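## Task

Take the tube that sits on the shelved bench close to the window and put it into one of the holes of the tube rack on the shelved bench close to the door, pushed fully down. The task fails if the tube touches the floor, or if the robot tips over or is left leaning.

## Robot and tools

ROBOT. TidyBot++: a mobile base 0.54 m long, 0.50 m wide and 0.38 m tall on four driven casters. It carries a single seven-joint arm with a two-finger gripper, so every arm argument refers to that one arm. The shoulder is 0.12 m ahead of the base centre and 0.68 m above the floor. Segments: upper arm 0.42 m, forearm 0.31 m, hand 0.31 m. At the start the arm is folded with the hand pointing down. Cameras: base_camera, fixed at the front of the chassis (644x364), and wrist_camera, a fisheye on the hand that looks along it (644x476).

FRAMES. Base frame: origin on the floor below the base centre, x forward, y left, z up, in metres. hand_pose is the point midway between the finger pads, given in this frame. The hand's own z axis runs out along the fingers, and the fingers close along its y axis. The odometry frame is the base frame as it was when the scene began. base_odometry gives x, y and heading. Heading is in rad, left is positive, range -3.142 to 3.142. It is counted from wheel turns, so any slip shows up as travel. base_tilt is in degrees, with forward and right positive.

MOVE. move runs one action. The action is made of base, joints, target and speeds; cameras and blocking are not part of it.
- base: offsets from where the base is when the command starts. They are not positions. translate_m is in metres, forward positive, -2 to 2. strafe_m is in metres, left positive, -2 to 2. rotate_rad is in radians, counter-clockwise from above positive, -6.3 to 6.3.
- joints: absolute angles in rad, keyed joint_1_rad to joint_7_rad, plus gripper_pos. joint_2_rad is limited to ±2.249, joint_4_rad to ±2.579 and joint_6_rad to ±2.099. Joints 1, 3, 5 and 7 turn freely and take the shorter way round, so send steps of less than half a turn. joint_1_rad positive turns the arm clockwise seen from above, which is the opposite sense to heading. gripper_pos runs from 0 (open, about 85 mm gap) to 1 (closed); the gap is about 85 x (1 - gripper_pos) mm.
- target: a single list of seven numbers giving an absolute hand pose in the base frame: x, y, z in metres, then the quaternion qw, qx, qy, qz. When target is given, joints may contain only gripper_pos; anything else gets the call refused.
- speeds: top-speed caps for this action only. translate_m and strafe_m take 0.05 to 0.5 m/s; when both are given, put the cap under just one of them. rotate_rad takes 0.1 to 1.57 rad/s. gripper_pos takes 0.234 to 0.993 stroke/s.
- cameras: any of "base_camera", "wrist_camera", "all". [] returns no images; leaving it out returns all.
- blocking: true or omitted makes the call return once everything is at rest. false returns after about 0.5 s while the motion keeps going.
A move with no action only reports the state.

OTHER TOOLS. wait(seconds 0 to 10) lets time pass and returns the state. stop brakes every running motion. zoom_image(camera, region [x0, y0, x1, y1]) enlarges a part of the latest image from that camera; the region is in pixels from the top-left corner and can be at most 504x504. read_manual returns licence texts only. finished_scene(scene 1 or 2) ends the scene; it cannot be undone.

RESULTS. The move line reads "done" or the worst status present. base_status, joint_status and hand_status can show moving, done, off_target (resting short of the target, possibly still pushing), stopped, contact_stop, time_out, not_followed, torque_fault or limit_stop_at_motor_heat. hand_status reads done when within 10 mm and 2 degrees. Most moves end off_target, usually within about 3 cm. To correct, add (wanted - hand_pose) to the last target. hand_target is where the hand would be if every joint reached its target. motor_effort is in percent of maximum, with the peak of the last action in brackets. on_its_own lists what the robot did that was not commanded. "pictures" gives the order of the images. "joint command not followed" or "pose unreachable" means the arm targets were held back. ARM HIT means the arm struck itself or the base. MOTOR HOT warns of heating. If a call is refused, or an uncommanded stop shows up, the remaining move, wait and finished_scene calls in that reply are skipped.

HANDLING. The gripper reads off_target when an object stopped it, which means something is held. The arm sags under a load. To hold it still, resend hand_target as the target, and never command the angle a joint currently reads. A hand pointing down reaches at most about 0.94 m high, and only close to the base. The arm does not steer around furniture, and nothing stops it from hitting the base. Targets low and forward right in front of the base often go astray. When inserting, lower in small steps. Once hand_pose stops falling and motor_effort shifts, the tube is resting.

AVOID. Do not drop the tube or let it reach the floor. Do not drive or turn while the arm is snagged higher than about 0.6 m, since the robot can tip. Do not reach far out from the folded posture over nearby furniture, or swing a stretched arm sideways. Do not drive the arm into things, which causes torque faults. Avoid gripping hard on an object that is still resting on a surface, fast swings, and long stretched-out holds that overheat the motors. Release the tube only once it is at rest.

Each tool is called after "Emit:" by a JSON object that holds its "api" and its "payload", one argument or row to a line.

## Session

Emit:
{"api": "move", "payload": {
  "joints": {"joint_6_rad": -2.0, "joint_4_rad": -2.0, "joint_2_rad": -0.5}
}}

Scene clock: 2.00 s.
move: not_followed
base_odometry: x=+0.000 y=+0.000 heading=+0.000
base_tilt: forward=+0.5 right=+0.2
base_status: not commanded
joint_positions: joint_1_rad=-0.031 joint_2_rad=-0.477 joint_3_rad=+3.093 joint_4_rad=-2.062 joint_5_rad=-0.034 joint_6_rad=-1.835 joint_7_rad=+1.547 gripper_pos=+0.000
joint_status: joint_2_rad not_followed (moved -0.108 of -0.131); joint_4_rad not_followed (moved +0.484 of +0.546); joint_6_rad not_followed (moved -0.966 of -1.131)
motor_effort: joint_1_rad=+0(1) joint_2_rad=+3(6) joint_3_rad=+0(0) joint_4_rad=+13(15) joint_5_rad=+0(1) joint_6_rad=-2(3) joint_7_rad=+0(1)
hand_pose: x=+0.1532 y=+0.0156 z=+0.7516 quat_wxyz=(+0.001, +0.990, +0.025, -0.139) (m; base frame)
hand_target: x=+0.1472 y=+0.0152 z=+0.7582 quat_wxyz=(+0.002, +0.989, +0.026, -0.147) (m; base frame)
hand_status: not commanded
pictures: base_camera, wrist_camera
joint command not followed: on one or more control steps a check withheld the commanded joint targets, and the robot was not sent them on those steps. On the call's last step the targets were still withheld.
cause: the commanded joint targets, or the way to them, would bring two parts of the arm too close to each other (its gripper and another part of the arm, with the joints from joint_3_rad to joint_7_rad between them).

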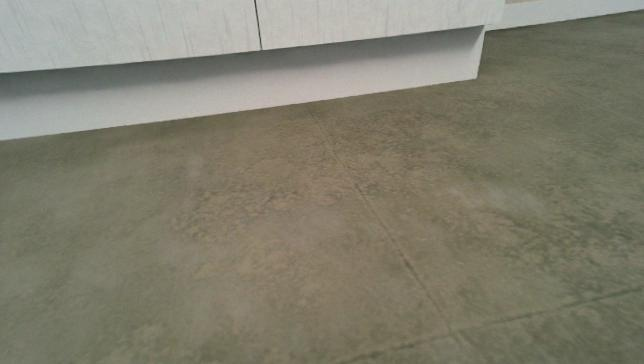

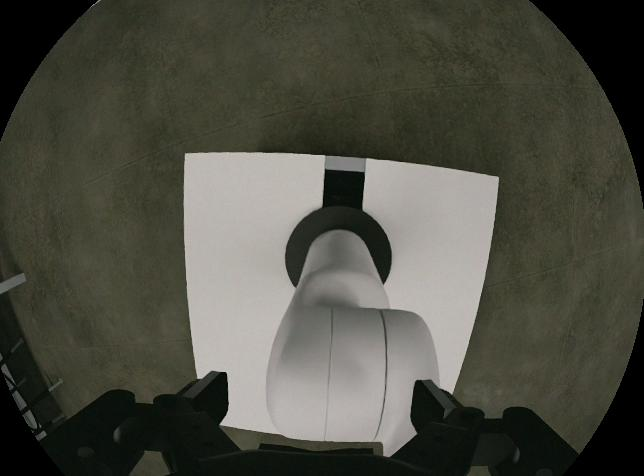

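Emit:
{"api": "move", "payload": {
  "joints": {"joint_1_rad":0,"joint_2_rad": -0.4, "joint_3_rad": 3.14, "joint_4_rad": -2.2, "joint_5_rad":0, "joint_6_rad": 0.15, "joint_7_rad":1.57}
}}

Emit:
{"api": "move", "payload": {
  "base": {"rotate_rad": 1.5},
  "cameras": ["wrist_camera"]
}}

Emit:
{"api": "move", "payload": {
  "base": {"rotate_rad": 1.5},
  "cameras": ["wrist_camera"]
}}

Emit:
{"api": "move", "payload": {
  "base": {"rotate_rad": 1.5},
  "cameras": ["wrist_camera"]
}}

Scene clock: 14.20 s.
move: done
base_odometry: x=+0.000 y=+0.000 heading=+0.000
base_tilt: forward=+0.4 right=+0.2
base_status: not commanded
joint_positions: joint_1_rad=-0.029 joint_2_rad=-0.420 joint_3_rad=+3.129 joint_4_rad=-2.189 joint_5_rad=-0.034 joint_6_rad=+0.075 joint_7_rad=+1.547 gripper_pos=+0.000
joint_status: all done
motor_effort: joint_1_rad=+0(1) joint_2_rad=-6(6) joint_3_rad=+0(1) joint_4_rad=+19(19) joint_5_rad=+0(2) joint_6_rad=+9(10) joint_7_rad=+0(1)
hand_pose: x=+0.5641 y=+0.0203 z=+0.9654 quat_wxyz=(-0.030, +0.750, -0.005, +0.661) (m; base frame)
hand_target: x=+0.5716 y=+0.0022 z=+0.9733 quat_wxyz=(-0.001, +0.735, +0.000, +0.679) (m; base frame)
hand_status: not commanded
pictures: base_camera, wrist_camera
held back during your reply time, on 61 control steps: two parts of the arm were too close to each other, or the arm's last command would have brought them too close.
led back after a hold: the arm was led back toward your command in small steps, so it may still be short of it.

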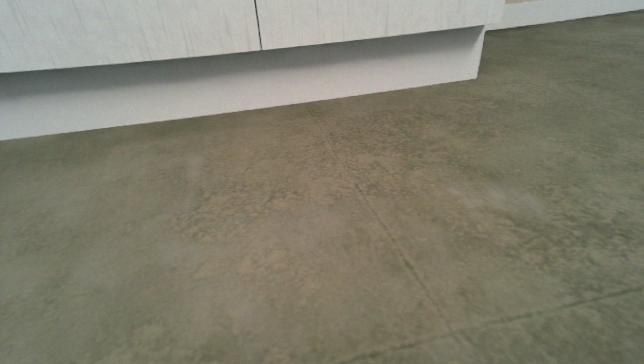

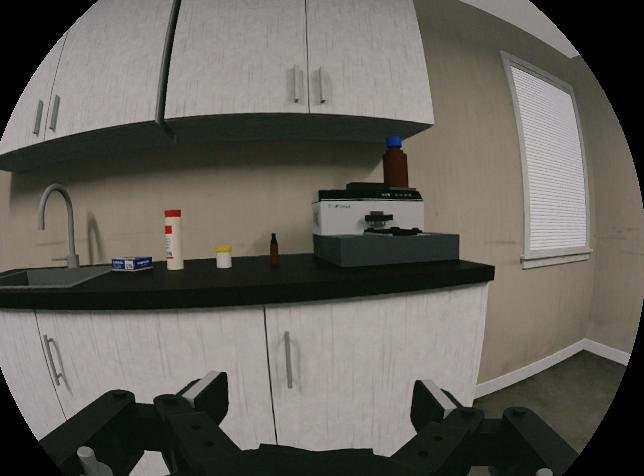

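Scene clock: 16.43 s.
move: done
base_odometry: x=+0.000 y=+0.000 heading=+1.499
base_tilt: forward=+0.5 right=+0.1
base_status: done
joint_positions: joint_1_rad=-0.023 joint_2_rad=-0.416 joint_3_rad=+3.135 joint_4_rad=-2.189 joint_5_rad=-0.034 joint_6_rad=+0.076 joint_7_rad=+1.547 gripper_pos=+0.000
joint_status: not commanded
motor_effort: joint_1_rad=+0(2) joint_2_rad=-5(7) joint_3_rad=+0(2) joint_4_rad=+19(19) joint_5_rad=+0(1) joint_6_rad=+10(10) joint_7_rad=+1(1)
hand_pose: x=+0.5654 y=+0.0144 z=+0.9640 quat_wxyz=(-0.027, +0.750, -0.010, +0.660) (m; base frame)
hand_target: x=+0.5716 y=+0.0022 z=+0.9733 quat_wxyz=(-0.001, +0.735, +0.000, +0.679) (m; base frame)
hand_status: not commanded
pictures: wrist_camera

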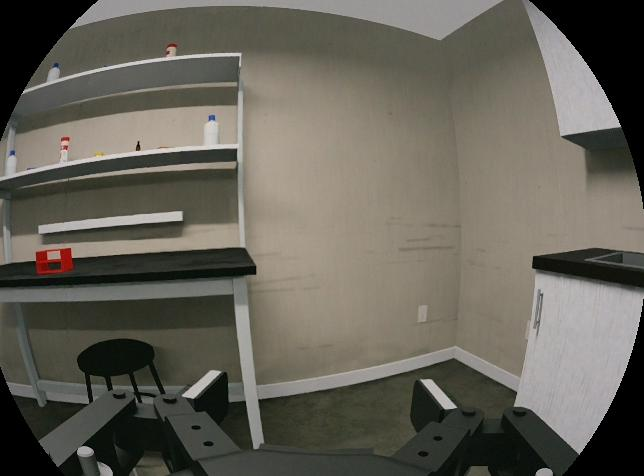

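Scene clock: 18.67 s.
move: done
base_odometry: x=+0.000 y=+0.000 heading=+2.999
base_tilt: forward=+0.4 right=+0.3
base_status: done
joint_positions: joint_1_rad=-0.021 joint_2_rad=-0.415 joint_3_rad=+3.136 joint_4_rad=-2.189 joint_5_rad=-0.034 joint_6_rad=+0.076 joint_7_rad=+1.547 gripper_pos=+0.000
joint_status: not commanded
motor_effort: joint_1_rad=+0(1) joint_2_rad=-5(7) joint_3_rad=+0(2) joint_4_rad=+19(19) joint_5_rad=+0(0) joint_6_rad=+9(10) joint_7_rad=+0(1)
hand_pose: x=+0.5657 y=+0.0129 z=+0.9639 quat_wxyz=(-0.026, +0.750, -0.012, +0.660) (m; base frame)
hand_target: x=+0.5716 y=+0.0022 z=+0.9733 quat_wxyz=(-0.001, +0.735, +0.000, +0.679) (m; base frame)
hand_status: not commanded
pictures: wrist_camera

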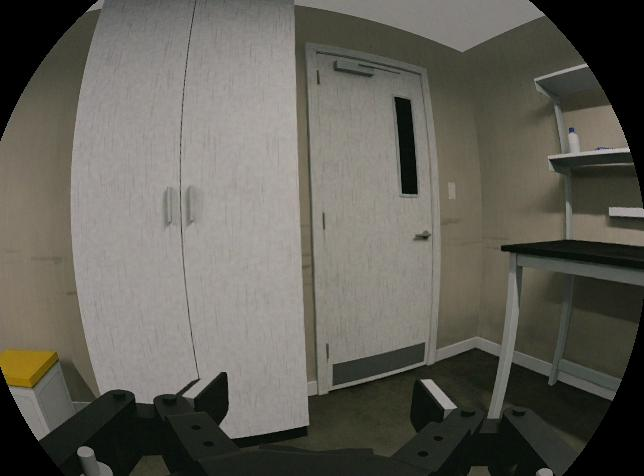

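Scene clock: 20.90 s.
move: done
base_odometry: x=+0.000 y=+0.000 heading=-1.785
base_tilt: forward=+0.4 right=+0.2
base_status: done
joint_positions: joint_1_rad=-0.020 joint_2_rad=-0.415 joint_3_rad=+3.136 joint_4_rad=-2.189 joint_5_rad=-0.034 joint_6_rad=+0.077 joint_7_rad=+1.547 gripper_pos=+0.000
joint_status: not commanded
motor_effort: joint_1_rad=+0(1) joint_2_rad=-5(7) joint_3_rad=+0(2) joint_4_rad=+19(19) joint_5_rad=+0(1) joint_6_rad=+9(10) joint_7_rad=+0(1)
hand_pose: x=+0.5658 y=+0.0123 z=+0.9638 quat_wxyz=(-0.025, +0.750, -0.012, +0.660) (m; base frame)
hand_target: x=+0.5716 y=+0.0022 z=+0.9733 quat_wxyz=(-0.001, +0.735, +0.000, +0.679) (m; base frame)
hand_status: not commanded
pictures: wrist_camera

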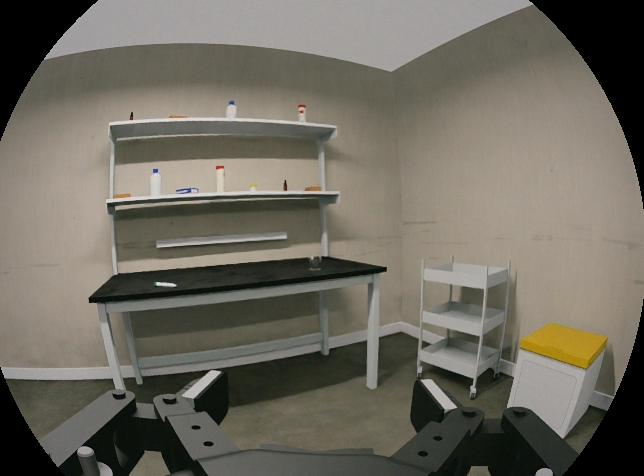

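Emit:
{"api": "move", "payload": {
  "base": {"rotate_rad": 0.53},
  "joints": {"joint_6_rad": -0.5},
  "cameras": ["wrist_camera"]
}}

Emit:
{"api": "move", "payload": {
  "base": {"translate_m": 0.75,"strafe_m":-0.33}
}}

Scene clock: 54.50 s.
move: done
base_odometry: x=+0.000 y=+0.000 heading=-1.255
base_tilt: forward=+0.5 right=+0.1
base_status: done
joint_positions: joint_1_rad=-0.019 joint_2_rad=-0.413 joint_3_rad=+3.137 joint_4_rad=-2.197 joint_5_rad=-0.034 joint_6_rad=-0.435 joint_7_rad=+1.547 gripper_pos=+0.000
joint_status: all done
motor_effort: joint_1_rad=+0(2) joint_2_rad=-4(6) joint_3_rad=+0(2) joint_4_rad=+18(20) joint_5_rad=+0(1) joint_6_rad=+7(10) joint_7_rad=+0(1)
hand_pose: x=+0.5053 y=+0.0149 z=+0.8132 quat_wxyz=(-0.023, +0.895, -0.010, +0.445) (m; base frame)
hand_target: x=+0.4934 y=+0.0020 z=+0.7905 quat_wxyz=(+0.000, +0.913, +0.000, +0.409) (m; base frame)
hand_status: not commanded
pictures: wrist_camera

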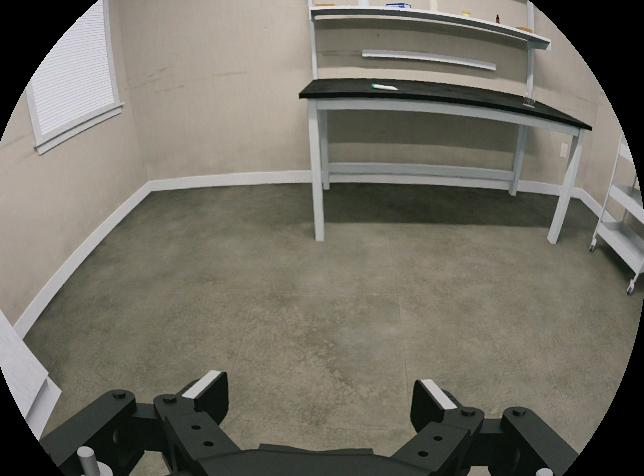

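Scene clock: 57.50 s.
move: done
base_odometry: x=-0.081 y=-0.816 heading=-1.255
base_tilt: forward=+0.4 right=+0.2
base_status: done
joint_positions: joint_1_rad=-0.019 joint_2_rad=-0.410 joint_3_rad=+3.137 joint_4_rad=-2.197 joint_5_rad=-0.034 joint_6_rad=-0.435 joint_7_rad=+1.547 gripper_pos=+0.000
joint_status: not commanded
motor_effort: joint_1_rad=-1(1) joint_2_rad=-4(6) joint_3_rad=+0(1) joint_4_rad=+18(19) joint_5_rad=+0(1) joint_6_rad=+7(8) joint_7_rad=+0(1)
hand_pose: x=+0.5057 y=+0.0149 z=+0.8119 quat_wxyz=(-0.023, +0.896, -0.010, +0.444) (m; base frame)
hand_target: x=+0.4934 y=+0.0020 z=+0.7905 quat_wxyz=(+0.000, +0.913, +0.000, +0.409) (m; base frame)
hand_status: not commanded
pictures: base_camera, wrist_camera

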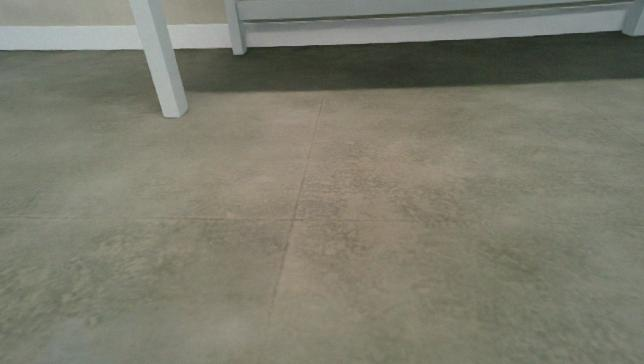

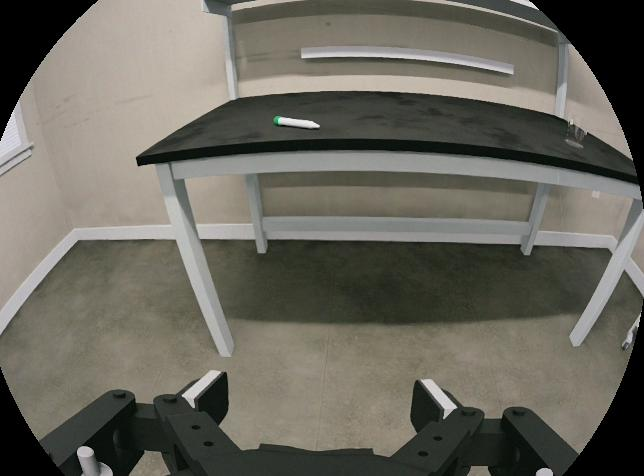

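Emit:
{"api": "move", "payload": {
  "target": [0.42, 0.0, 0.93, 0, 1, 0, 0]
}}

Emit:
{"api": "move", "payload": {
  "base": {"translate_m": 0.42}
}}

Scene clock: 69.63 s.
move: off_target
base_odometry: x=-0.081 y=-0.816 heading=-1.255
base_tilt: forward=+0.5 right=+0.2
base_status: not commanded
joint_positions: joint_1_rad=-0.019 joint_2_rad=+0.016 joint_3_rad=+3.159 joint_4_rad=-1.096 joint_5_rad=-0.034 joint_6_rad=-1.961 joint_7_rad=+1.547 gripper_pos=+0.000
joint_status: not commanded
motor_effort: joint_1_rad=+0(1) joint_2_rad=-14(14) joint_3_rad=-1(1) joint_4_rad=+13(19) joint_5_rad=+0(1) joint_6_rad=+1(8) joint_7_rad=+1(1)
hand_pose: x=+0.4290 y=+0.0115 z=+0.9312 quat_wxyz=(-0.016, +0.999, -0.004, +0.034) (m; base frame)
hand_target: x=+0.4200 y=+0.0000 z=+0.9300 quat_wxyz=(+0.000, +1.000, +0.000, +0.000) (m; base frame)
hand_status: off_target (0.015 m and 4.3 deg from the pose sent, 0.147 m and 52.8 deg at the start)
pictures: base_camera, wrist_camera

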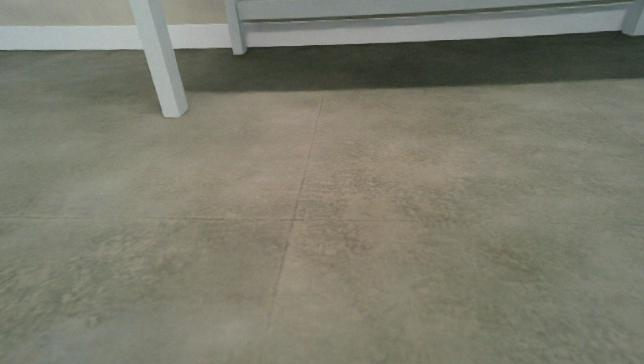

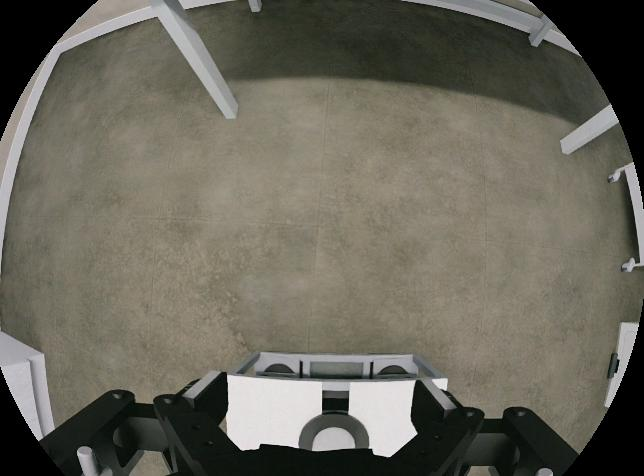

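Scene clock: 71.80 s.
move: done
base_odometry: x=+0.049 y=-1.215 heading=-1.255
base_tilt: forward=+0.4 right=+0.1
base_status: done
joint_positions: joint_1_rad=-0.019 joint_2_rad=+0.036 joint_3_rad=+3.160 joint_4_rad=-1.094 joint_5_rad=-0.034 joint_6_rad=-1.968 joint_7_rad=+1.547 gripper_pos=+0.000
joint_status: not commanded
motor_effort: joint_1_rad=+0(1) joint_2_rad=-14(17) joint_3_rad=+0(1) joint_4_rad=+13(14) joint_5_rad=-1(1) joint_6_rad=+1(2) joint_7_rad=+0(1)
hand_pose: x=+0.4320 y=+0.0113 z=+0.9257 quat_wxyz=(-0.015, +1.000, -0.005, +0.022) (m; base frame)
hand_target: x=+0.4200 y=+0.0000 z=+0.9300 quat_wxyz=(+0.000, +1.000, +0.000, +0.000) (m; base frame)
hand_status: not commanded
pictures: base_camera, wrist_camera

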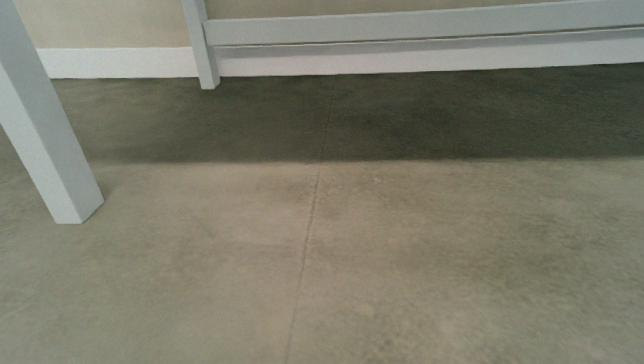

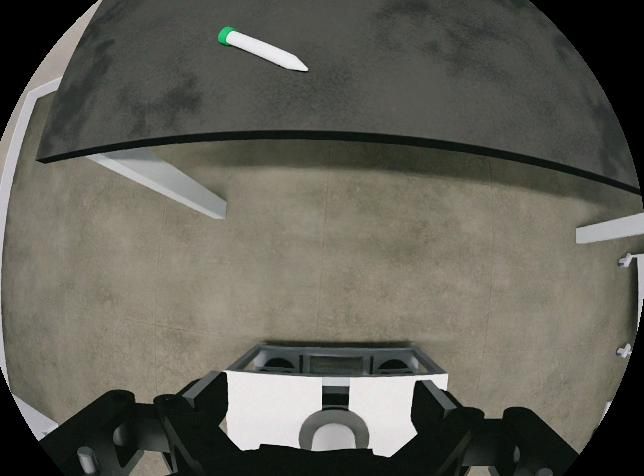

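Emit:
{"api": "move", "payload": {
  "base": {"translate_m": 0.2,"strafe_m":0.06}
}}

Emit:
{"api": "move", "payload": {
  "target": [0.46, -0.02, 0.91, 0, 0.866, 0.5, 0]
}}

Scene clock: 96.33 s.
move: done
base_odometry: x=+0.169 y=-1.387 heading=-1.256
base_tilt: forward=+0.4 right=+0.1
base_status: done
joint_positions: joint_1_rad=-0.019 joint_2_rad=+0.045 joint_3_rad=+3.162 joint_4_rad=-1.093 joint_5_rad=-0.034 joint_6_rad=-1.971 joint_7_rad=+1.547 gripper_pos=+0.000
joint_status: not commanded
motor_effort: joint_1_rad=+0(2) joint_2_rad=-14(18) joint_3_rad=+0(2) joint_4_rad=+14(14) joint_5_rad=+0(1) joint_6_rad=+1(2) joint_7_rad=+0(1)
hand_pose: x=+0.4335 y=+0.0109 z=+0.9230 quat_wxyz=(-0.015, +1.000, -0.006, +0.016) (m; base frame)
hand_target: x=+0.4200 y=+0.0000 z=+0.9300 quat_wxyz=(+0.000, +1.000, +0.000, +0.000) (m; base frame)
hand_status: not commanded
pictures: base_camera, wrist_camera

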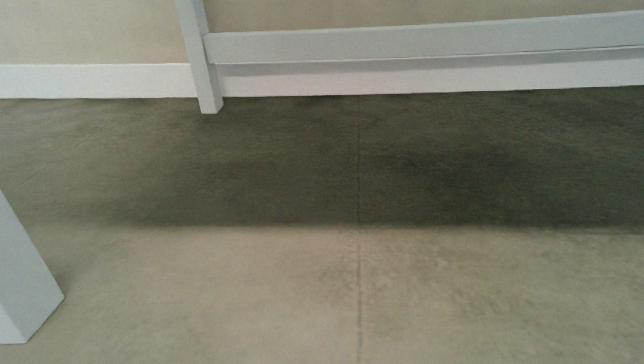

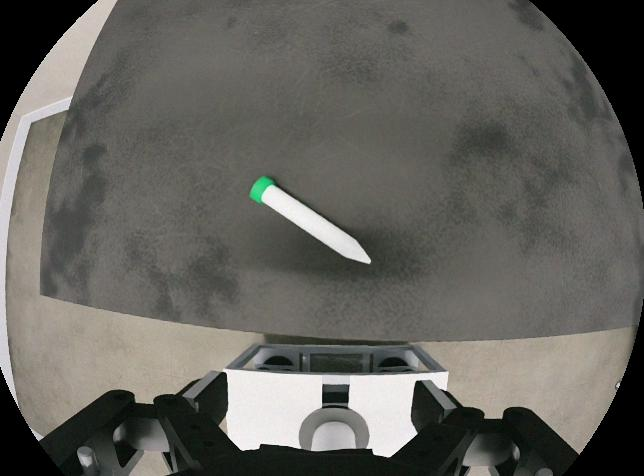

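Scene clock: 98.07 s.
move: off_target
base_odometry: x=+0.169 y=-1.387 heading=-1.256
base_tilt: forward=+0.4 right=+0.1
base_status: not commanded
joint_positions: joint_1_rad=+0.061 joint_2_rad=+0.099 joint_3_rad=+3.119 joint_4_rad=-1.077 joint_5_rad=-0.033 joint_6_rad=-1.971 joint_7_rad=+2.617 gripper_pos=+0.000
joint_status: not commanded
motor_effort: joint_1_rad=+0(1) joint_2_rad=-16(17) joint_3_rad=-1(1) joint_4_rad=+13(14) joint_5_rad=-1(1) joint_6_rad=-1(1) joint_7_rad=+1(1)
hand_pose: x=+0.4489 y=-0.0023 z=+0.9105 quat_wxyz=(-0.015, +0.873, +0.488, +0.006) (m; base frame)
hand_target: x=+0.4600 y=-0.0200 z=+0.9100 quat_wxyz=(+0.000, +0.866, +0.500, +0.000) (m; base frame)
hand_status: off_target (0.021 m and 2.5 deg from the pose sent, 0.043 m and 60.7 deg at the start)
pictures: base_camera, wrist_camera

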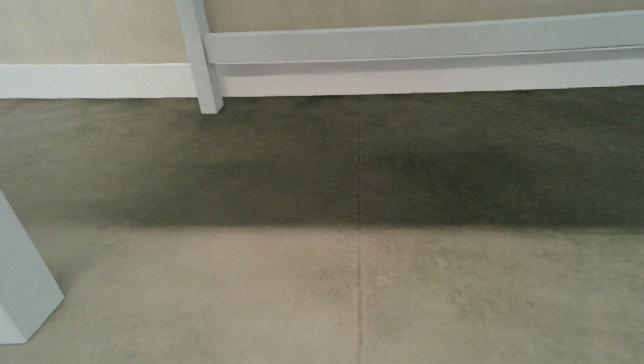

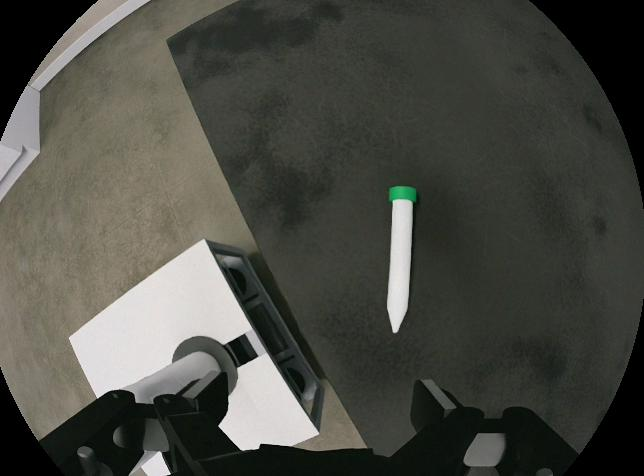

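Emit:
{"api": "move", "payload": {
  "target": [0.55, 0.003, 0.85, 0, 0.876, 0.482, 0],
  "cameras": ["wrist_camera"]
}}

Scene clock: 112.73 s.
move: off_target
base_odometry: x=+0.169 y=-1.387 heading=-1.256
base_tilt: forward=+0.5 right=+0.1
base_status: not commanded
joint_positions: joint_1_rad=+0.061 joint_2_rad=+0.297 joint_3_rad=+3.037 joint_4_rad=-1.039 joint_5_rad=-0.008 joint_6_rad=-1.883 joint_7_rad=+2.594 gripper_pos=+0.000
joint_status: not commanded
motor_effort: joint_1_rad=+0(1) joint_2_rad=-22(26) joint_3_rad=-1(2) joint_4_rad=+14(15) joint_5_rad=-1(1) joint_6_rad=-1(2) joint_7_rad=+0(1)
hand_pose: x=+0.5222 y=+0.0142 z=+0.8480 quat_wxyz=(-0.035, +0.861, +0.507, -0.024) (m; base frame)
hand_target: x=+0.5500 y=+0.0030 z=+0.8500 quat_wxyz=(+0.000, +0.876, +0.482, +0.000) (m; base frame)
hand_status: off_target (0.030 m and 5.9 deg from the pose sent, 0.118 m and 2.1 deg at the start)
pictures: wrist_camera

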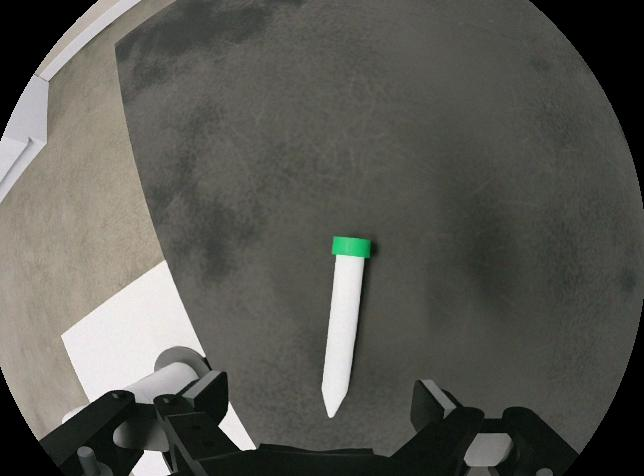

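Emit:
{"api": "move", "payload": {
  "target": [0.569, 0.013, 0.80, 0.031, 0.903, 0.43, 0.024],
  "cameras": ["wrist_camera"]
}}

Scene clock: 130.20 s.
move: off_target
base_odometry: x=+0.169 y=-1.387 heading=-1.256
base_tilt: forward=+0.4 right=+0.1
base_status: not commanded
joint_positions: joint_1_rad=+0.042 joint_2_rad=+0.297 joint_3_rad=+3.038 joint_4_rad=-1.202 joint_5_rad=+0.023 joint_6_rad=-1.648 joint_7_rad=+2.445 gripper_pos=+0.000
joint_status: not commanded
motor_effort: joint_1_rad=+0(1) joint_2_rad=-23(25) joint_3_rad=-1(2) joint_4_rad=+15(15) joint_5_rad=-1(1) joint_6_rad=+1(1) joint_7_rad=+0(1)
hand_pose: x=+0.5524 y=+0.0157 z=+0.7962 quat_wxyz=(-0.004, +0.894, +0.449, -0.001) (m; base frame)
hand_target: x=+0.5690 y=+0.0130 z=+0.8000 quat_wxyz=(+0.031, +0.902, +0.430, +0.024) (m; base frame)
hand_status: off_target (0.017 m and 5.5 deg from the pose sent, 0.067 m and 13.8 deg at the start)
pictures: wrist_camera

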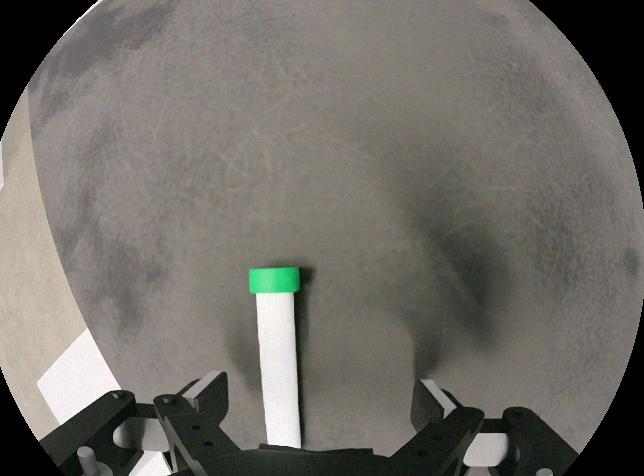

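Emit:
{"api": "move", "payload": {
  "target": [0.55, 0.028, 0.782, 0.03, 0.891, 0.454, 0.024],
  "cameras": ["wrist_camera"]
}}

Scene clock: 148.73 s.
move: off_target
base_odometry: x=+0.169 y=-1.387 heading=-1.255
base_tilt: forward=+0.4 right=+0.1
base_status: not commanded
joint_positions: joint_1_rad=+0.020 joint_2_rad=+0.259 joint_3_rad=+3.038 joint_4_rad=-1.317 joint_5_rad=+0.025 joint_6_rad=-1.576 joint_7_rad=+2.444 gripper_pos=+0.000
joint_status: not commanded
motor_effort: joint_1_rad=+0(1) joint_2_rad=-21(24) joint_3_rad=-1(2) joint_4_rad=+15(15) joint_5_rad=+0(1) joint_6_rad=+0(1) joint_7_rad=+0(1)
hand_pose: x=+0.5358 y=+0.0247 z=+0.7764 quat_wxyz=(-0.003, +0.888, +0.459, -0.004) (m; base frame)
hand_target: x=+0.5500 y=+0.0280 z=+0.7820 quat_wxyz=(+0.030, +0.890, +0.454, +0.024) (m; base frame)
hand_status: off_target (0.016 m and 5.0 deg from the pose sent, 0.019 m and 4.9 deg at the start)
pictures: wrist_camera

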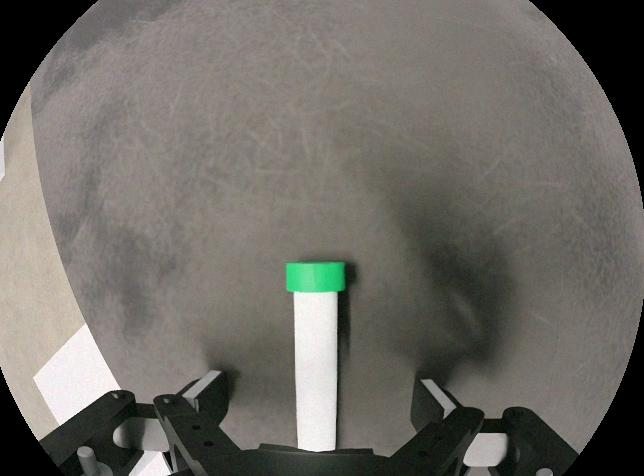

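Emit:
{"api": "move", "payload": {
  "target": [0.55, 0.028, 0.77, 0.03, 0.891, 0.454, 0.024],
  "cameras": ["wrist_camera"]
}}

Emit:
{"api": "move", "payload": {
  "target": [0.55, 0.028, 0.76, 0.03, 0.891, 0.454, 0.024],
  "cameras": ["wrist_camera"]
}}

Scene clock: 156.73 s.
move: off_target
base_odometry: x=+0.169 y=-1.387 heading=-1.256
base_tilt: forward=+0.4 right=+0.1
base_status: not commanded
joint_positions: joint_1_rad=+0.020 joint_2_rad=+0.242 joint_3_rad=+3.037 joint_4_rad=-1.347 joint_5_rad=+0.026 joint_6_rad=-1.538 joint_7_rad=+2.444 gripper_pos=+0.000
joint_status: not commanded
motor_effort: joint_1_rad=+0(1) joint_2_rad=-19(22) joint_3_rad=-1(1) joint_4_rad=+13(15) joint_5_rad=-1(1) joint_6_rad=+1(1) joint_7_rad=+0(1)
hand_pose: x=+0.5367 y=+0.0249 z=+0.7740 quat_wxyz=(+0.003, +0.888, +0.459, +0.007) (m; base frame)
hand_target: x=+0.5500 y=+0.0280 z=+0.7700 quat_wxyz=(+0.030, +0.890, +0.454, +0.024) (m; base frame)
hand_status: off_target (0.014 m and 3.7 deg from the pose sent, 0.016 m and 5.0 deg at the start)
pictures: wrist_camera

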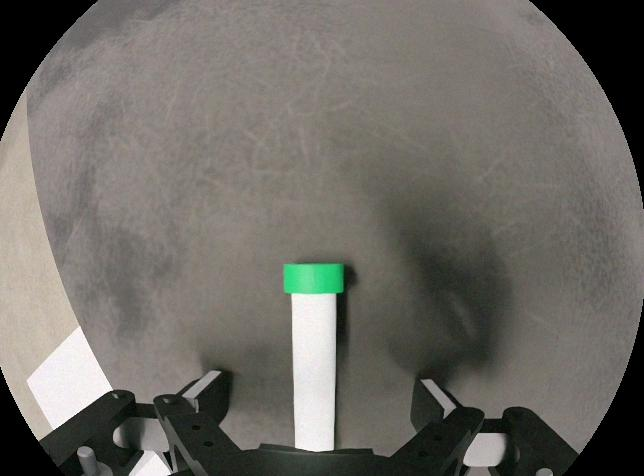

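Scene clock: 157.37 s.
move: off_target
base_odometry: x=+0.169 y=-1.387 heading=-1.256
base_tilt: forward=+0.4 right=+0.1
base_status: not commanded
joint_positions: joint_1_rad=+0.020 joint_2_rad=+0.227 joint_3_rad=+3.037 joint_4_rad=-1.365 joint_5_rad=+0.026 joint_6_rad=-1.516 joint_7_rad=+2.444 gripper_pos=+0.000
joint_status: not commanded
motor_effort: joint_1_rad=-1(1) joint_2_rad=-17(18) joint_3_rad=-2(2) joint_4_rad=+11(13) joint_5_rad=-1(1) joint_6_rad=+2(2) joint_7_rad=+0(1)
hand_pose: x=+0.5367 y=+0.0250 z=+0.7745 quat_wxyz=(+0.008, +0.888, +0.460, +0.016) (m; base frame)
hand_target: x=+0.5500 y=+0.0280 z=+0.7600 quat_wxyz=(+0.030, +0.890, +0.454, +0.024) (m; base frame)
hand_status: off_target (0.020 m and 2.8 deg from the pose sent, 0.020 m and 3.7 deg at the start)
pictures: wrist_camera

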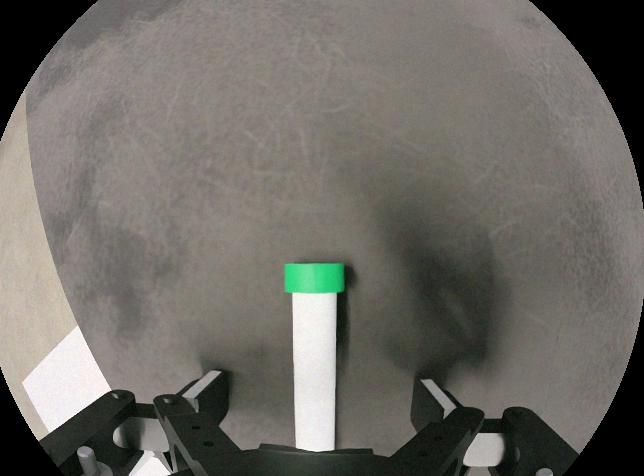

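Emit:
{"api": "move", "payload": {
  "target": [0.55, 0.028, 0.795, 0.03, 0.891, 0.454, 0.024],
  "cameras": []
}}

Emit:
{"api": "move", "payload": {
  "joints": {"gripper_pos": 0.81},
  "speeds": {"gripper_pos": 0.3},
  "cameras": ["wrist_camera"]
}}

Scene clock: 170.27 s.
move: off_target
base_odometry: x=+0.169 y=-1.387 heading=-1.256
base_tilt: forward=+0.5 right=+0.1
base_status: not commanded
joint_positions: joint_1_rad=+0.019 joint_2_rad=+0.231 joint_3_rad=+3.037 joint_4_rad=-1.315 joint_5_rad=+0.026 joint_6_rad=-1.516 joint_7_rad=+2.444 gripper_pos=+0.000
joint_status: not commanded
motor_effort: joint_1_rad=+0(1) joint_2_rad=-22(23) joint_3_rad=-1(2) joint_4_rad=+15(16) joint_5_rad=+0(1) joint_6_rad=+1(3) joint_7_rad=+0(0)
hand_pose: x=+0.5524 y=+0.0266 z=+0.7895 quat_wxyz=(+0.017, +0.887, +0.460, +0.037) (m; base frame)
hand_target: x=+0.5500 y=+0.0280 z=+0.7950 quat_wxyz=(+0.030, +0.890, +0.454, +0.024) (m; base frame)
hand_status: off_target (0.006 m and 2.3 deg from the pose sent, 0.025 m and 2.8 deg at the start)
pictures: none
No camera images: "cameras" was empty.

Scene clock: 173.30 s.
move: done
base_odometry: x=+0.169 y=-1.387 heading=-1.256
base_tilt: forward=+0.5 right=+0.1
base_status: not commanded
joint_positions: joint_1_rad=+0.019 joint_2_rad=+0.231 joint_3_rad=+3.037 joint_4_rad=-1.315 joint_5_rad=+0.026 joint_6_rad=-1.516 joint_7_rad=+2.444 gripper_pos=+0.810
joint_status: all done
motor_effort: joint_1_rad=-1(1) joint_2_rad=-22(22) joint_3_rad=-1(1) joint_4_rad=+15(15) joint_5_rad=+0(1) joint_6_rad=+1(2) joint_7_rad=+0(1)
hand_pose: x=+0.5524 y=+0.0266 z=+0.7895 quat_wxyz=(+0.017, +0.887, +0.460, +0.037) (m; base frame)
hand_target: x=+0.5500 y=+0.0280 z=+0.7950 quat_wxyz=(+0.030, +0.890, +0.454, +0.024) (m; base frame)
hand_status: not commanded
pictures: wrist_camera

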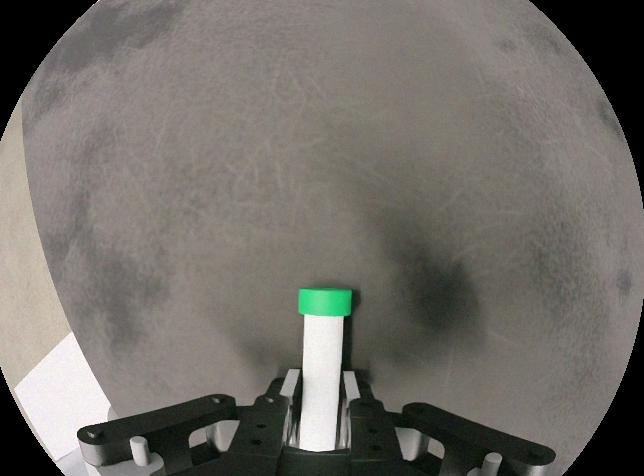

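Emit:
{"api": "move", "payload": {
  "joints": {"gripper_pos": 0.88},
  "speeds": {"gripper_pos": 0.234},
  "cameras": ["wrist_camera"]
}}

Scene clock: 181.63 s.
move: off_target
base_odometry: x=+0.169 y=-1.387 heading=-1.256
base_tilt: forward=+0.5 right=+0.2
base_status: not commanded
joint_positions: joint_1_rad=+0.019 joint_2_rad=+0.231 joint_3_rad=+3.037 joint_4_rad=-1.315 joint_5_rad=+0.026 joint_6_rad=-1.516 joint_7_rad=+2.444 gripper_pos=+0.836
joint_status: gripper_pos off_target (ended at +0.836, target +0.880)
motor_effort: joint_1_rad=+0(1) joint_2_rad=-20(22) joint_3_rad=-1(1) joint_4_rad=+14(15) joint_5_rad=+0(0) joint_6_rad=+1(2) joint_7_rad=+0(1)
hand_pose: x=+0.5525 y=+0.0266 z=+0.7896 quat_wxyz=(+0.017, +0.887, +0.460, +0.037) (m; base frame)
hand_target: x=+0.5500 y=+0.0280 z=+0.7950 quat_wxyz=(+0.030, +0.890, +0.454, +0.024) (m; base frame)
hand_status: not commanded
pictures: wrist_camera

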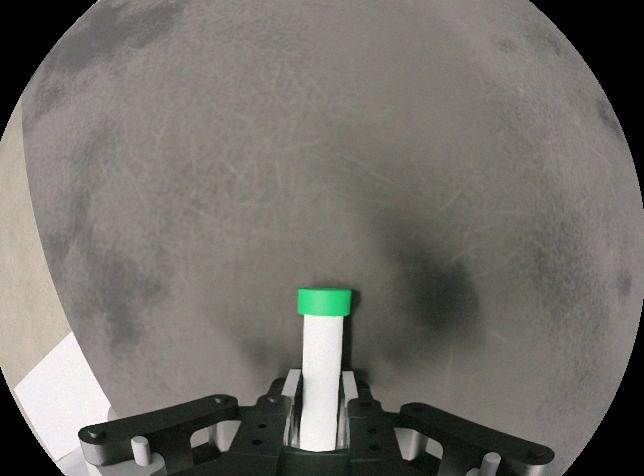

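Emit:
{"api": "move", "payload": {
  "target": [0.5, 0.0, 0.90, 0, 0.891, 0.454, 0],
  "cameras": ["wrist_camera"]
}}

Emit:
{"api": "move", "payload": {
  "base": {"translate_m": -0.6},
  "cameras": []
}}

Emit:
{"api": "move", "payload": {
  "joints": {"joint_1_rad":0,"joint_2_rad": -0.4, "joint_3_rad": 3.14, "joint_4_rad": -2.2, "joint_5_rad":0, "joint_6_rad": 0.23, "joint_7_rad":1.57},
  "cameras": ["wrist_camera"]
}}

Emit:
{"api": "move", "payload": {
  "base": {"rotate_rad": 3.0}
}}

Scene clock: 194.67 s.
move: off_target
base_odometry: x=+0.169 y=-1.387 heading=-1.256
base_tilt: forward=+0.5 right=+0.2
base_status: not commanded
joint_positions: joint_1_rad=+0.032 joint_2_rad=+0.230 joint_3_rad=+3.047 joint_4_rad=-0.995 joint_5_rad=+0.026 joint_6_rad=-1.889 joint_7_rad=+2.445 gripper_pos=+0.837
joint_status: not commanded
motor_effort: joint_1_rad=+0(1) joint_2_rad=-20(23) joint_3_rad=-1(1) joint_4_rad=+14(16) joint_5_rad=+0(1) joint_6_rad=+1(2) joint_7_rad=+0(1)
hand_pose: x=+0.5178 y=+0.0130 z=+0.8871 quat_wxyz=(+0.007, +0.895, +0.446, +0.012) (m; base frame)
hand_target: x=+0.5000 y=+0.0000 z=+0.9000 quat_wxyz=(+0.000, +0.891, +0.454, +0.000) (m; base frame)
hand_status: off_target (0.026 m and 1.9 deg from the pose sent, 0.125 m and 4.7 deg at the start)
pictures: wrist_camera

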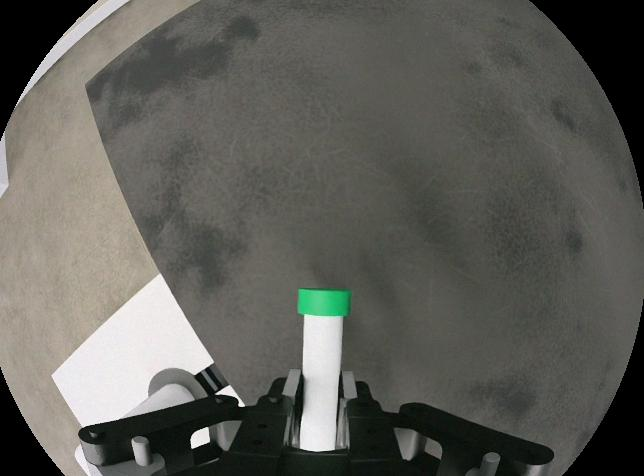

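Scene clock: 197.17 s.
move: done
base_odometry: x=-0.017 y=-0.816 heading=-1.256
base_tilt: forward=+0.5 right=+0.1
base_status: done
joint_positions: joint_1_rad=+0.035 joint_2_rad=+0.226 joint_3_rad=+3.050 joint_4_rad=-0.994 joint_5_rad=+0.026 joint_6_rad=-1.897 joint_7_rad=+2.445 gripper_pos=+0.837
joint_status: not commanded
motor_effort: joint_1_rad=+0(1) joint_2_rad=-20(25) joint_3_rad=-1(2) joint_4_rad=+14(15) joint_5_rad=+0(1) joint_6_rad=+1(2) joint_7_rad=+0(1)
hand_pose: x=+0.5148 y=+0.0109 z=+0.8894 quat_wxyz=(+0.007, +0.896, +0.444, +0.011) (m; base frame)
hand_target: x=+0.5000 y=+0.0000 z=+0.9000 quat_wxyz=(+0.000, +0.891, +0.454, +0.000) (m; base frame)
hand_status: not commanded
pictures: none
No camera images: "cameras" was empty.

Scene clock: 200.33 s.
move: done
base_odometry: x=-0.017 y=-0.816 heading=-1.256
base_tilt: forward=+0.4 right=+0.1
base_status: not commanded
joint_positions: joint_1_rad=+0.030 joint_2_rad=-0.382 joint_3_rad=+3.127 joint_4_rad=-2.186 joint_5_rad=+0.026 joint_6_rad=+0.152 joint_7_rad=+1.632 gripper_pos=+0.837
joint_status: all done
motor_effort: joint_1_rad=+0(1) joint_2_rad=-7(21) joint_3_rad=+0(2) joint_4_rad=+19(20) joint_5_rad=+0(1) joint_6_rad=+9(11) joint_7_rad=+0(1)
hand_pose: x=+0.5780 y=-0.0037 z=+0.9741 quat_wxyz=(+0.036, +0.735, +0.029, +0.677) (m; base frame)
hand_target: x=+0.5726 y=+0.0022 z=+0.9982 quat_wxyz=(-0.001, +0.707, +0.000, +0.707) (m; base frame)
hand_status: not commanded
pictures: wrist_camera

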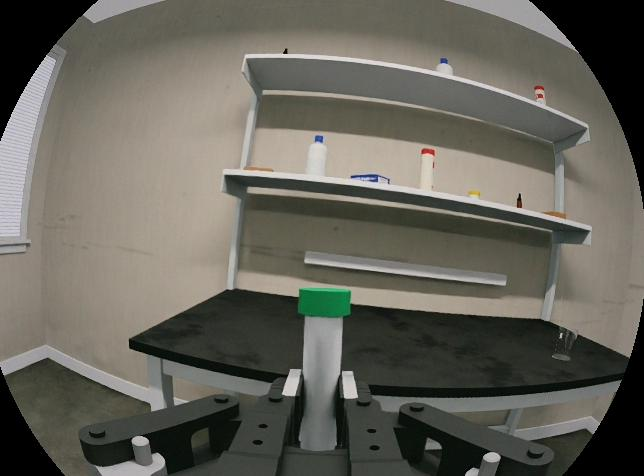

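Scene clock: 203.53 s.
move: done
base_odometry: x=-0.017 y=-0.816 heading=+1.744
base_tilt: forward=+0.5 right=+0.2
base_status: done
joint_positions: joint_1_rad=+0.022 joint_2_rad=-0.382 joint_3_rad=+3.136 joint_4_rad=-2.187 joint_5_rad=+0.026 joint_6_rad=+0.155 joint_7_rad=+1.631 gripper_pos=+0.837
joint_status: not commanded
motor_effort: joint_1_rad=+0(2) joint_2_rad=-7(8) joint_3_rad=+0(2) joint_4_rad=+19(19) joint_5_rad=+0(1) joint_6_rad=+9(10) joint_7_rad=+0(1)
hand_pose: x=+0.5781 y=-0.0044 z=+0.9751 quat_wxyz=(+0.034, +0.734, +0.027, +0.678) (m; base frame)
hand_target: x=+0.5726 y=+0.0022 z=+0.9982 quat_wxyz=(-0.001, +0.707, +0.000, +0.707) (m; base frame)
hand_status: not commanded
pictures: base_camera, wrist_camera

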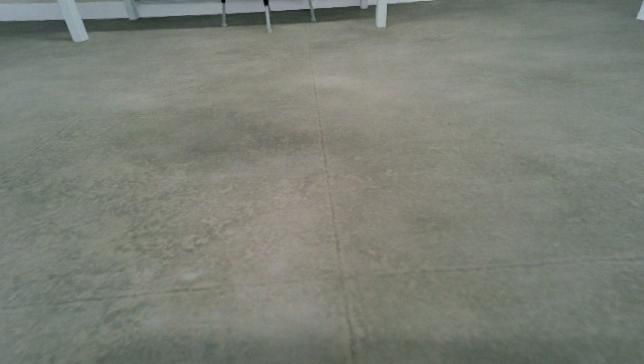

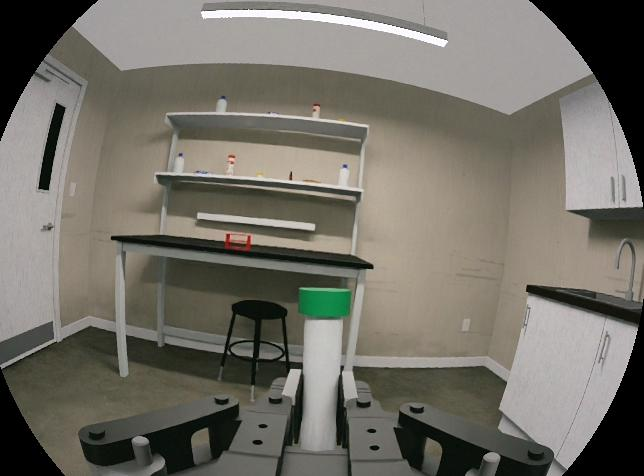

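Emit:
{"api": "move", "payload": {
  "base": {"rotate_rad": 0.14},
  "joints": {"joint_7_rad": 1.52,"joint_6_rad": 0.1},
  "cameras": []
}}

Emit:
{"api": "move", "payload": {
  "base": {"translate_m": 0.7,"strafe_m":0.4}
}}

Scene clock: 229.27 s.
move: done
base_odometry: x=-0.017 y=-0.816 heading=+1.883
base_tilt: forward=+0.4 right=+0.1
base_status: done
joint_positions: joint_1_rad=+0.018 joint_2_rad=-0.383 joint_3_rad=+3.136 joint_4_rad=-2.192 joint_5_rad=+0.026 joint_6_rad=+0.094 joint_7_rad=+1.573 gripper_pos=+0.837
joint_status: all done
motor_effort: joint_1_rad=+0(2) joint_2_rad=-6(8) joint_3_rad=+0(2) joint_4_rad=+19(20) joint_5_rad=+0(0) joint_6_rad=+9(10) joint_7_rad=+0(1)
hand_pose: x=+0.5751 y=-0.0029 z=+0.9530 quat_wxyz=(+0.013, +0.756, +0.008, +0.654) (m; base frame)
hand_target: x=+0.5700 y=+0.0022 z=+0.9578 quat_wxyz=(-0.017, +0.751, -0.018, +0.660) (m; base frame)
hand_status: not commanded
pictures: none
No camera images: "cameras" was empty.

Scene clock: 231.87 s.
move: done
base_odometry: x=-0.613 y=-0.273 heading=+1.884
base_tilt: forward=+0.4 right=+0.2
base_status: done
joint_positions: joint_1_rad=+0.018 joint_2_rad=-0.394 joint_3_rad=+3.137 joint_4_rad=-2.193 joint_5_rad=+0.026 joint_6_rad=+0.094 joint_7_rad=+1.573 gripper_pos=+0.837
joint_status: not commanded
motor_effort: joint_1_rad=-1(1) joint_2_rad=-6(9) joint_3_rad=+0(1) joint_4_rad=+19(20) joint_5_rad=+0(1) joint_6_rad=+9(10) joint_7_rad=+0(1)
hand_pose: x=+0.5721 y=-0.0033 z=+0.9578 quat_wxyz=(+0.014, +0.753, +0.007, +0.658) (m; base frame)
hand_target: x=+0.5700 y=+0.0022 z=+0.9578 quat_wxyz=(-0.017, +0.751, -0.018, +0.660) (m; base frame)
hand_status: not commanded
pictures: base_camera, wrist_camera

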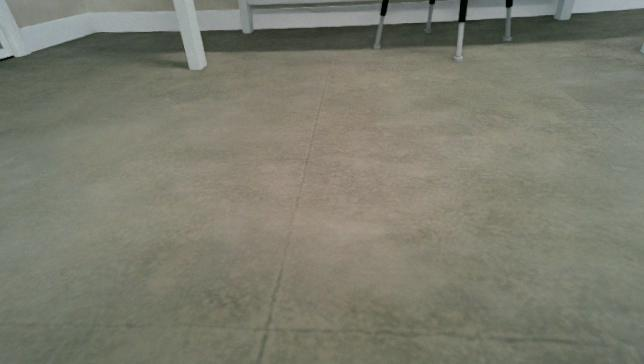

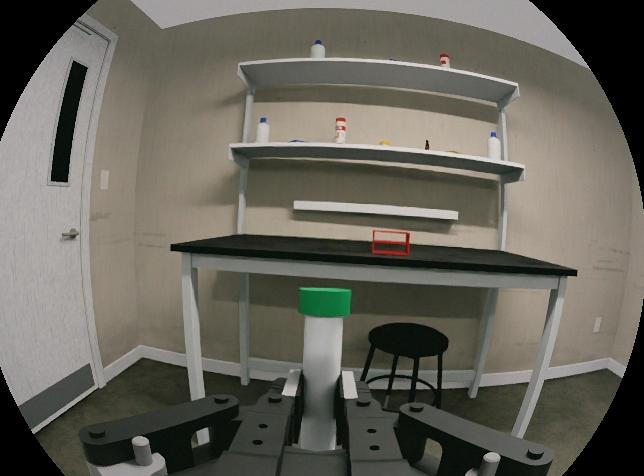

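Emit:
{"api": "move", "payload": {
  "base": {"translate_m": 0.7,"strafe_m":-0.42},
  "joints": {"joint_6_rad": -0.1,"joint_7_rad":1.505}
}}

Scene clock: 259.53 s.
move: done
base_odometry: x=-0.430 y=+0.523 heading=+1.884
base_tilt: forward=+0.5 right=+0.1
base_status: done
joint_positions: joint_1_rad=+0.018 joint_2_rad=-0.399 joint_3_rad=+3.137 joint_4_rad=-2.203 joint_5_rad=+0.026 joint_6_rad=-0.069 joint_7_rad=+1.562 gripper_pos=+0.837
joint_status: all done
motor_effort: joint_1_rad=+0(1) joint_2_rad=-5(8) joint_3_rad=+0(1) joint_4_rad=+19(21) joint_5_rad=+0(1) joint_6_rad=+9(10) joint_7_rad=+0(1)
hand_pose: x=+0.5585 y=-0.0046 z=+0.9038 quat_wxyz=(+0.011, +0.806, +0.002, +0.592) (m; base frame)
hand_target: x=+0.5558 y=+0.0021 z=+0.8973 quat_wxyz=(-0.019, +0.813, -0.026, +0.581) (m; base frame)
hand_status: not commanded
pictures: base_camera, wrist_camera

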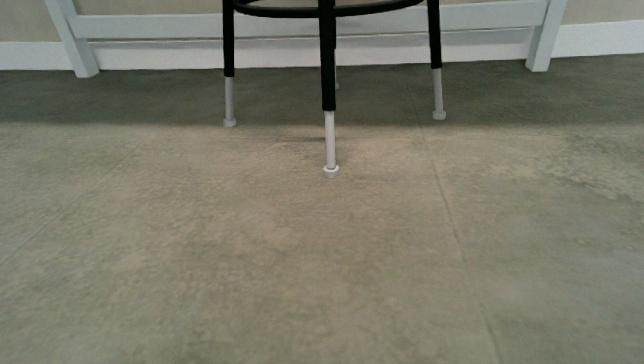

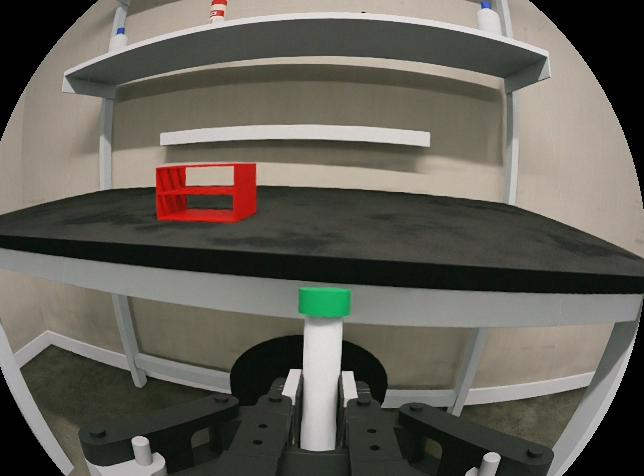

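Emit:
{"api": "move", "payload": {
  "base": {"rotate_rad": -0.17},
  "cameras": []
}}

Emit:
{"api": "move", "payload": {
  "base": {"strafe_m": 0.7},
  "joints": {"joint_2_rad":-0.3,"joint_4_rad":-1.6,"joint_6_rad":-0.25}
}}

Scene clock: 296.50 s.
move: done
base_odometry: x=-0.430 y=+0.523 heading=+1.714
base_tilt: forward=+0.5 right=+0.2
base_status: done
joint_positions: joint_1_rad=+0.017 joint_2_rad=-0.399 joint_3_rad=+3.142 joint_4_rad=-2.203 joint_5_rad=+0.026 joint_6_rad=-0.069 joint_7_rad=+1.562 gripper_pos=+0.837
joint_status: not commanded
motor_effort: joint_1_rad=+0(2) joint_2_rad=-5(6) joint_3_rad=+0(2) joint_4_rad=+19(19) joint_5_rad=+0(0) joint_6_rad=+9(10) joint_7_rad=+1(1)
hand_pose: x=+0.5585 y=-0.0068 z=+0.9038 quat_wxyz=(+0.011, +0.806, -0.001, +0.592) (m; base frame)
hand_target: x=+0.5558 y=+0.0021 z=+0.8973 quat_wxyz=(-0.019, +0.813, -0.026, +0.581) (m; base frame)
hand_status: not commanded
pictures: none
No camera images: "cameras" was empty.

Scene clock: 299.27 s.
move: done
base_odometry: x=-1.123 y=+0.423 heading=+1.713
base_tilt: forward=+0.4 right=+0.1
base_status: done
joint_positions: joint_1_rad=+0.017 joint_2_rad=-0.324 joint_3_rad=+3.139 joint_4_rad=-1.632 joint_5_rad=+0.026 joint_6_rad=-0.169 joint_7_rad=+1.562 gripper_pos=+0.837
joint_status: all done
motor_effort: joint_1_rad=+0(1) joint_2_rad=-8(9) joint_3_rad=+0(2) joint_4_rad=+19(21) joint_5_rad=+0(1) joint_6_rad=+10(11) joint_7_rad=+0(1)
hand_pose: x=+0.5987 y=-0.0070 z=+1.1914 quat_wxyz=(+0.014, +0.673, -0.001, +0.739) (m; base frame)
hand_target: x=+0.6088 y=+0.0023 z=+1.1743 quat_wxyz=(-0.024, +0.699, -0.022, +0.714) (m; base frame)
hand_status: not commanded
pictures: base_camera, wrist_camera

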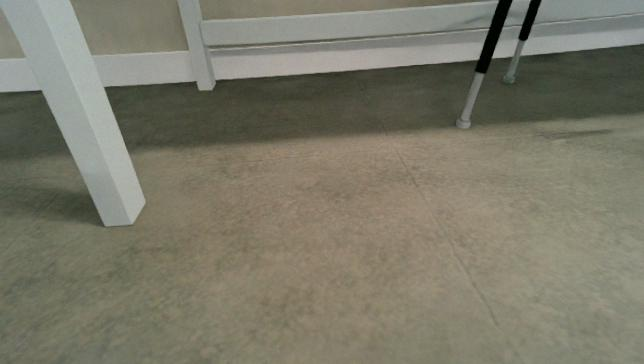

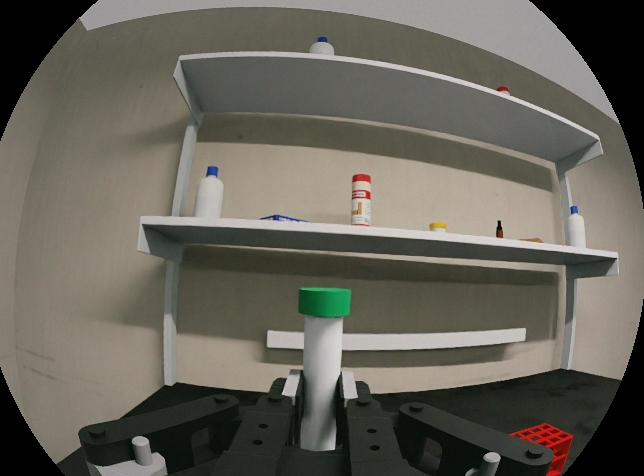

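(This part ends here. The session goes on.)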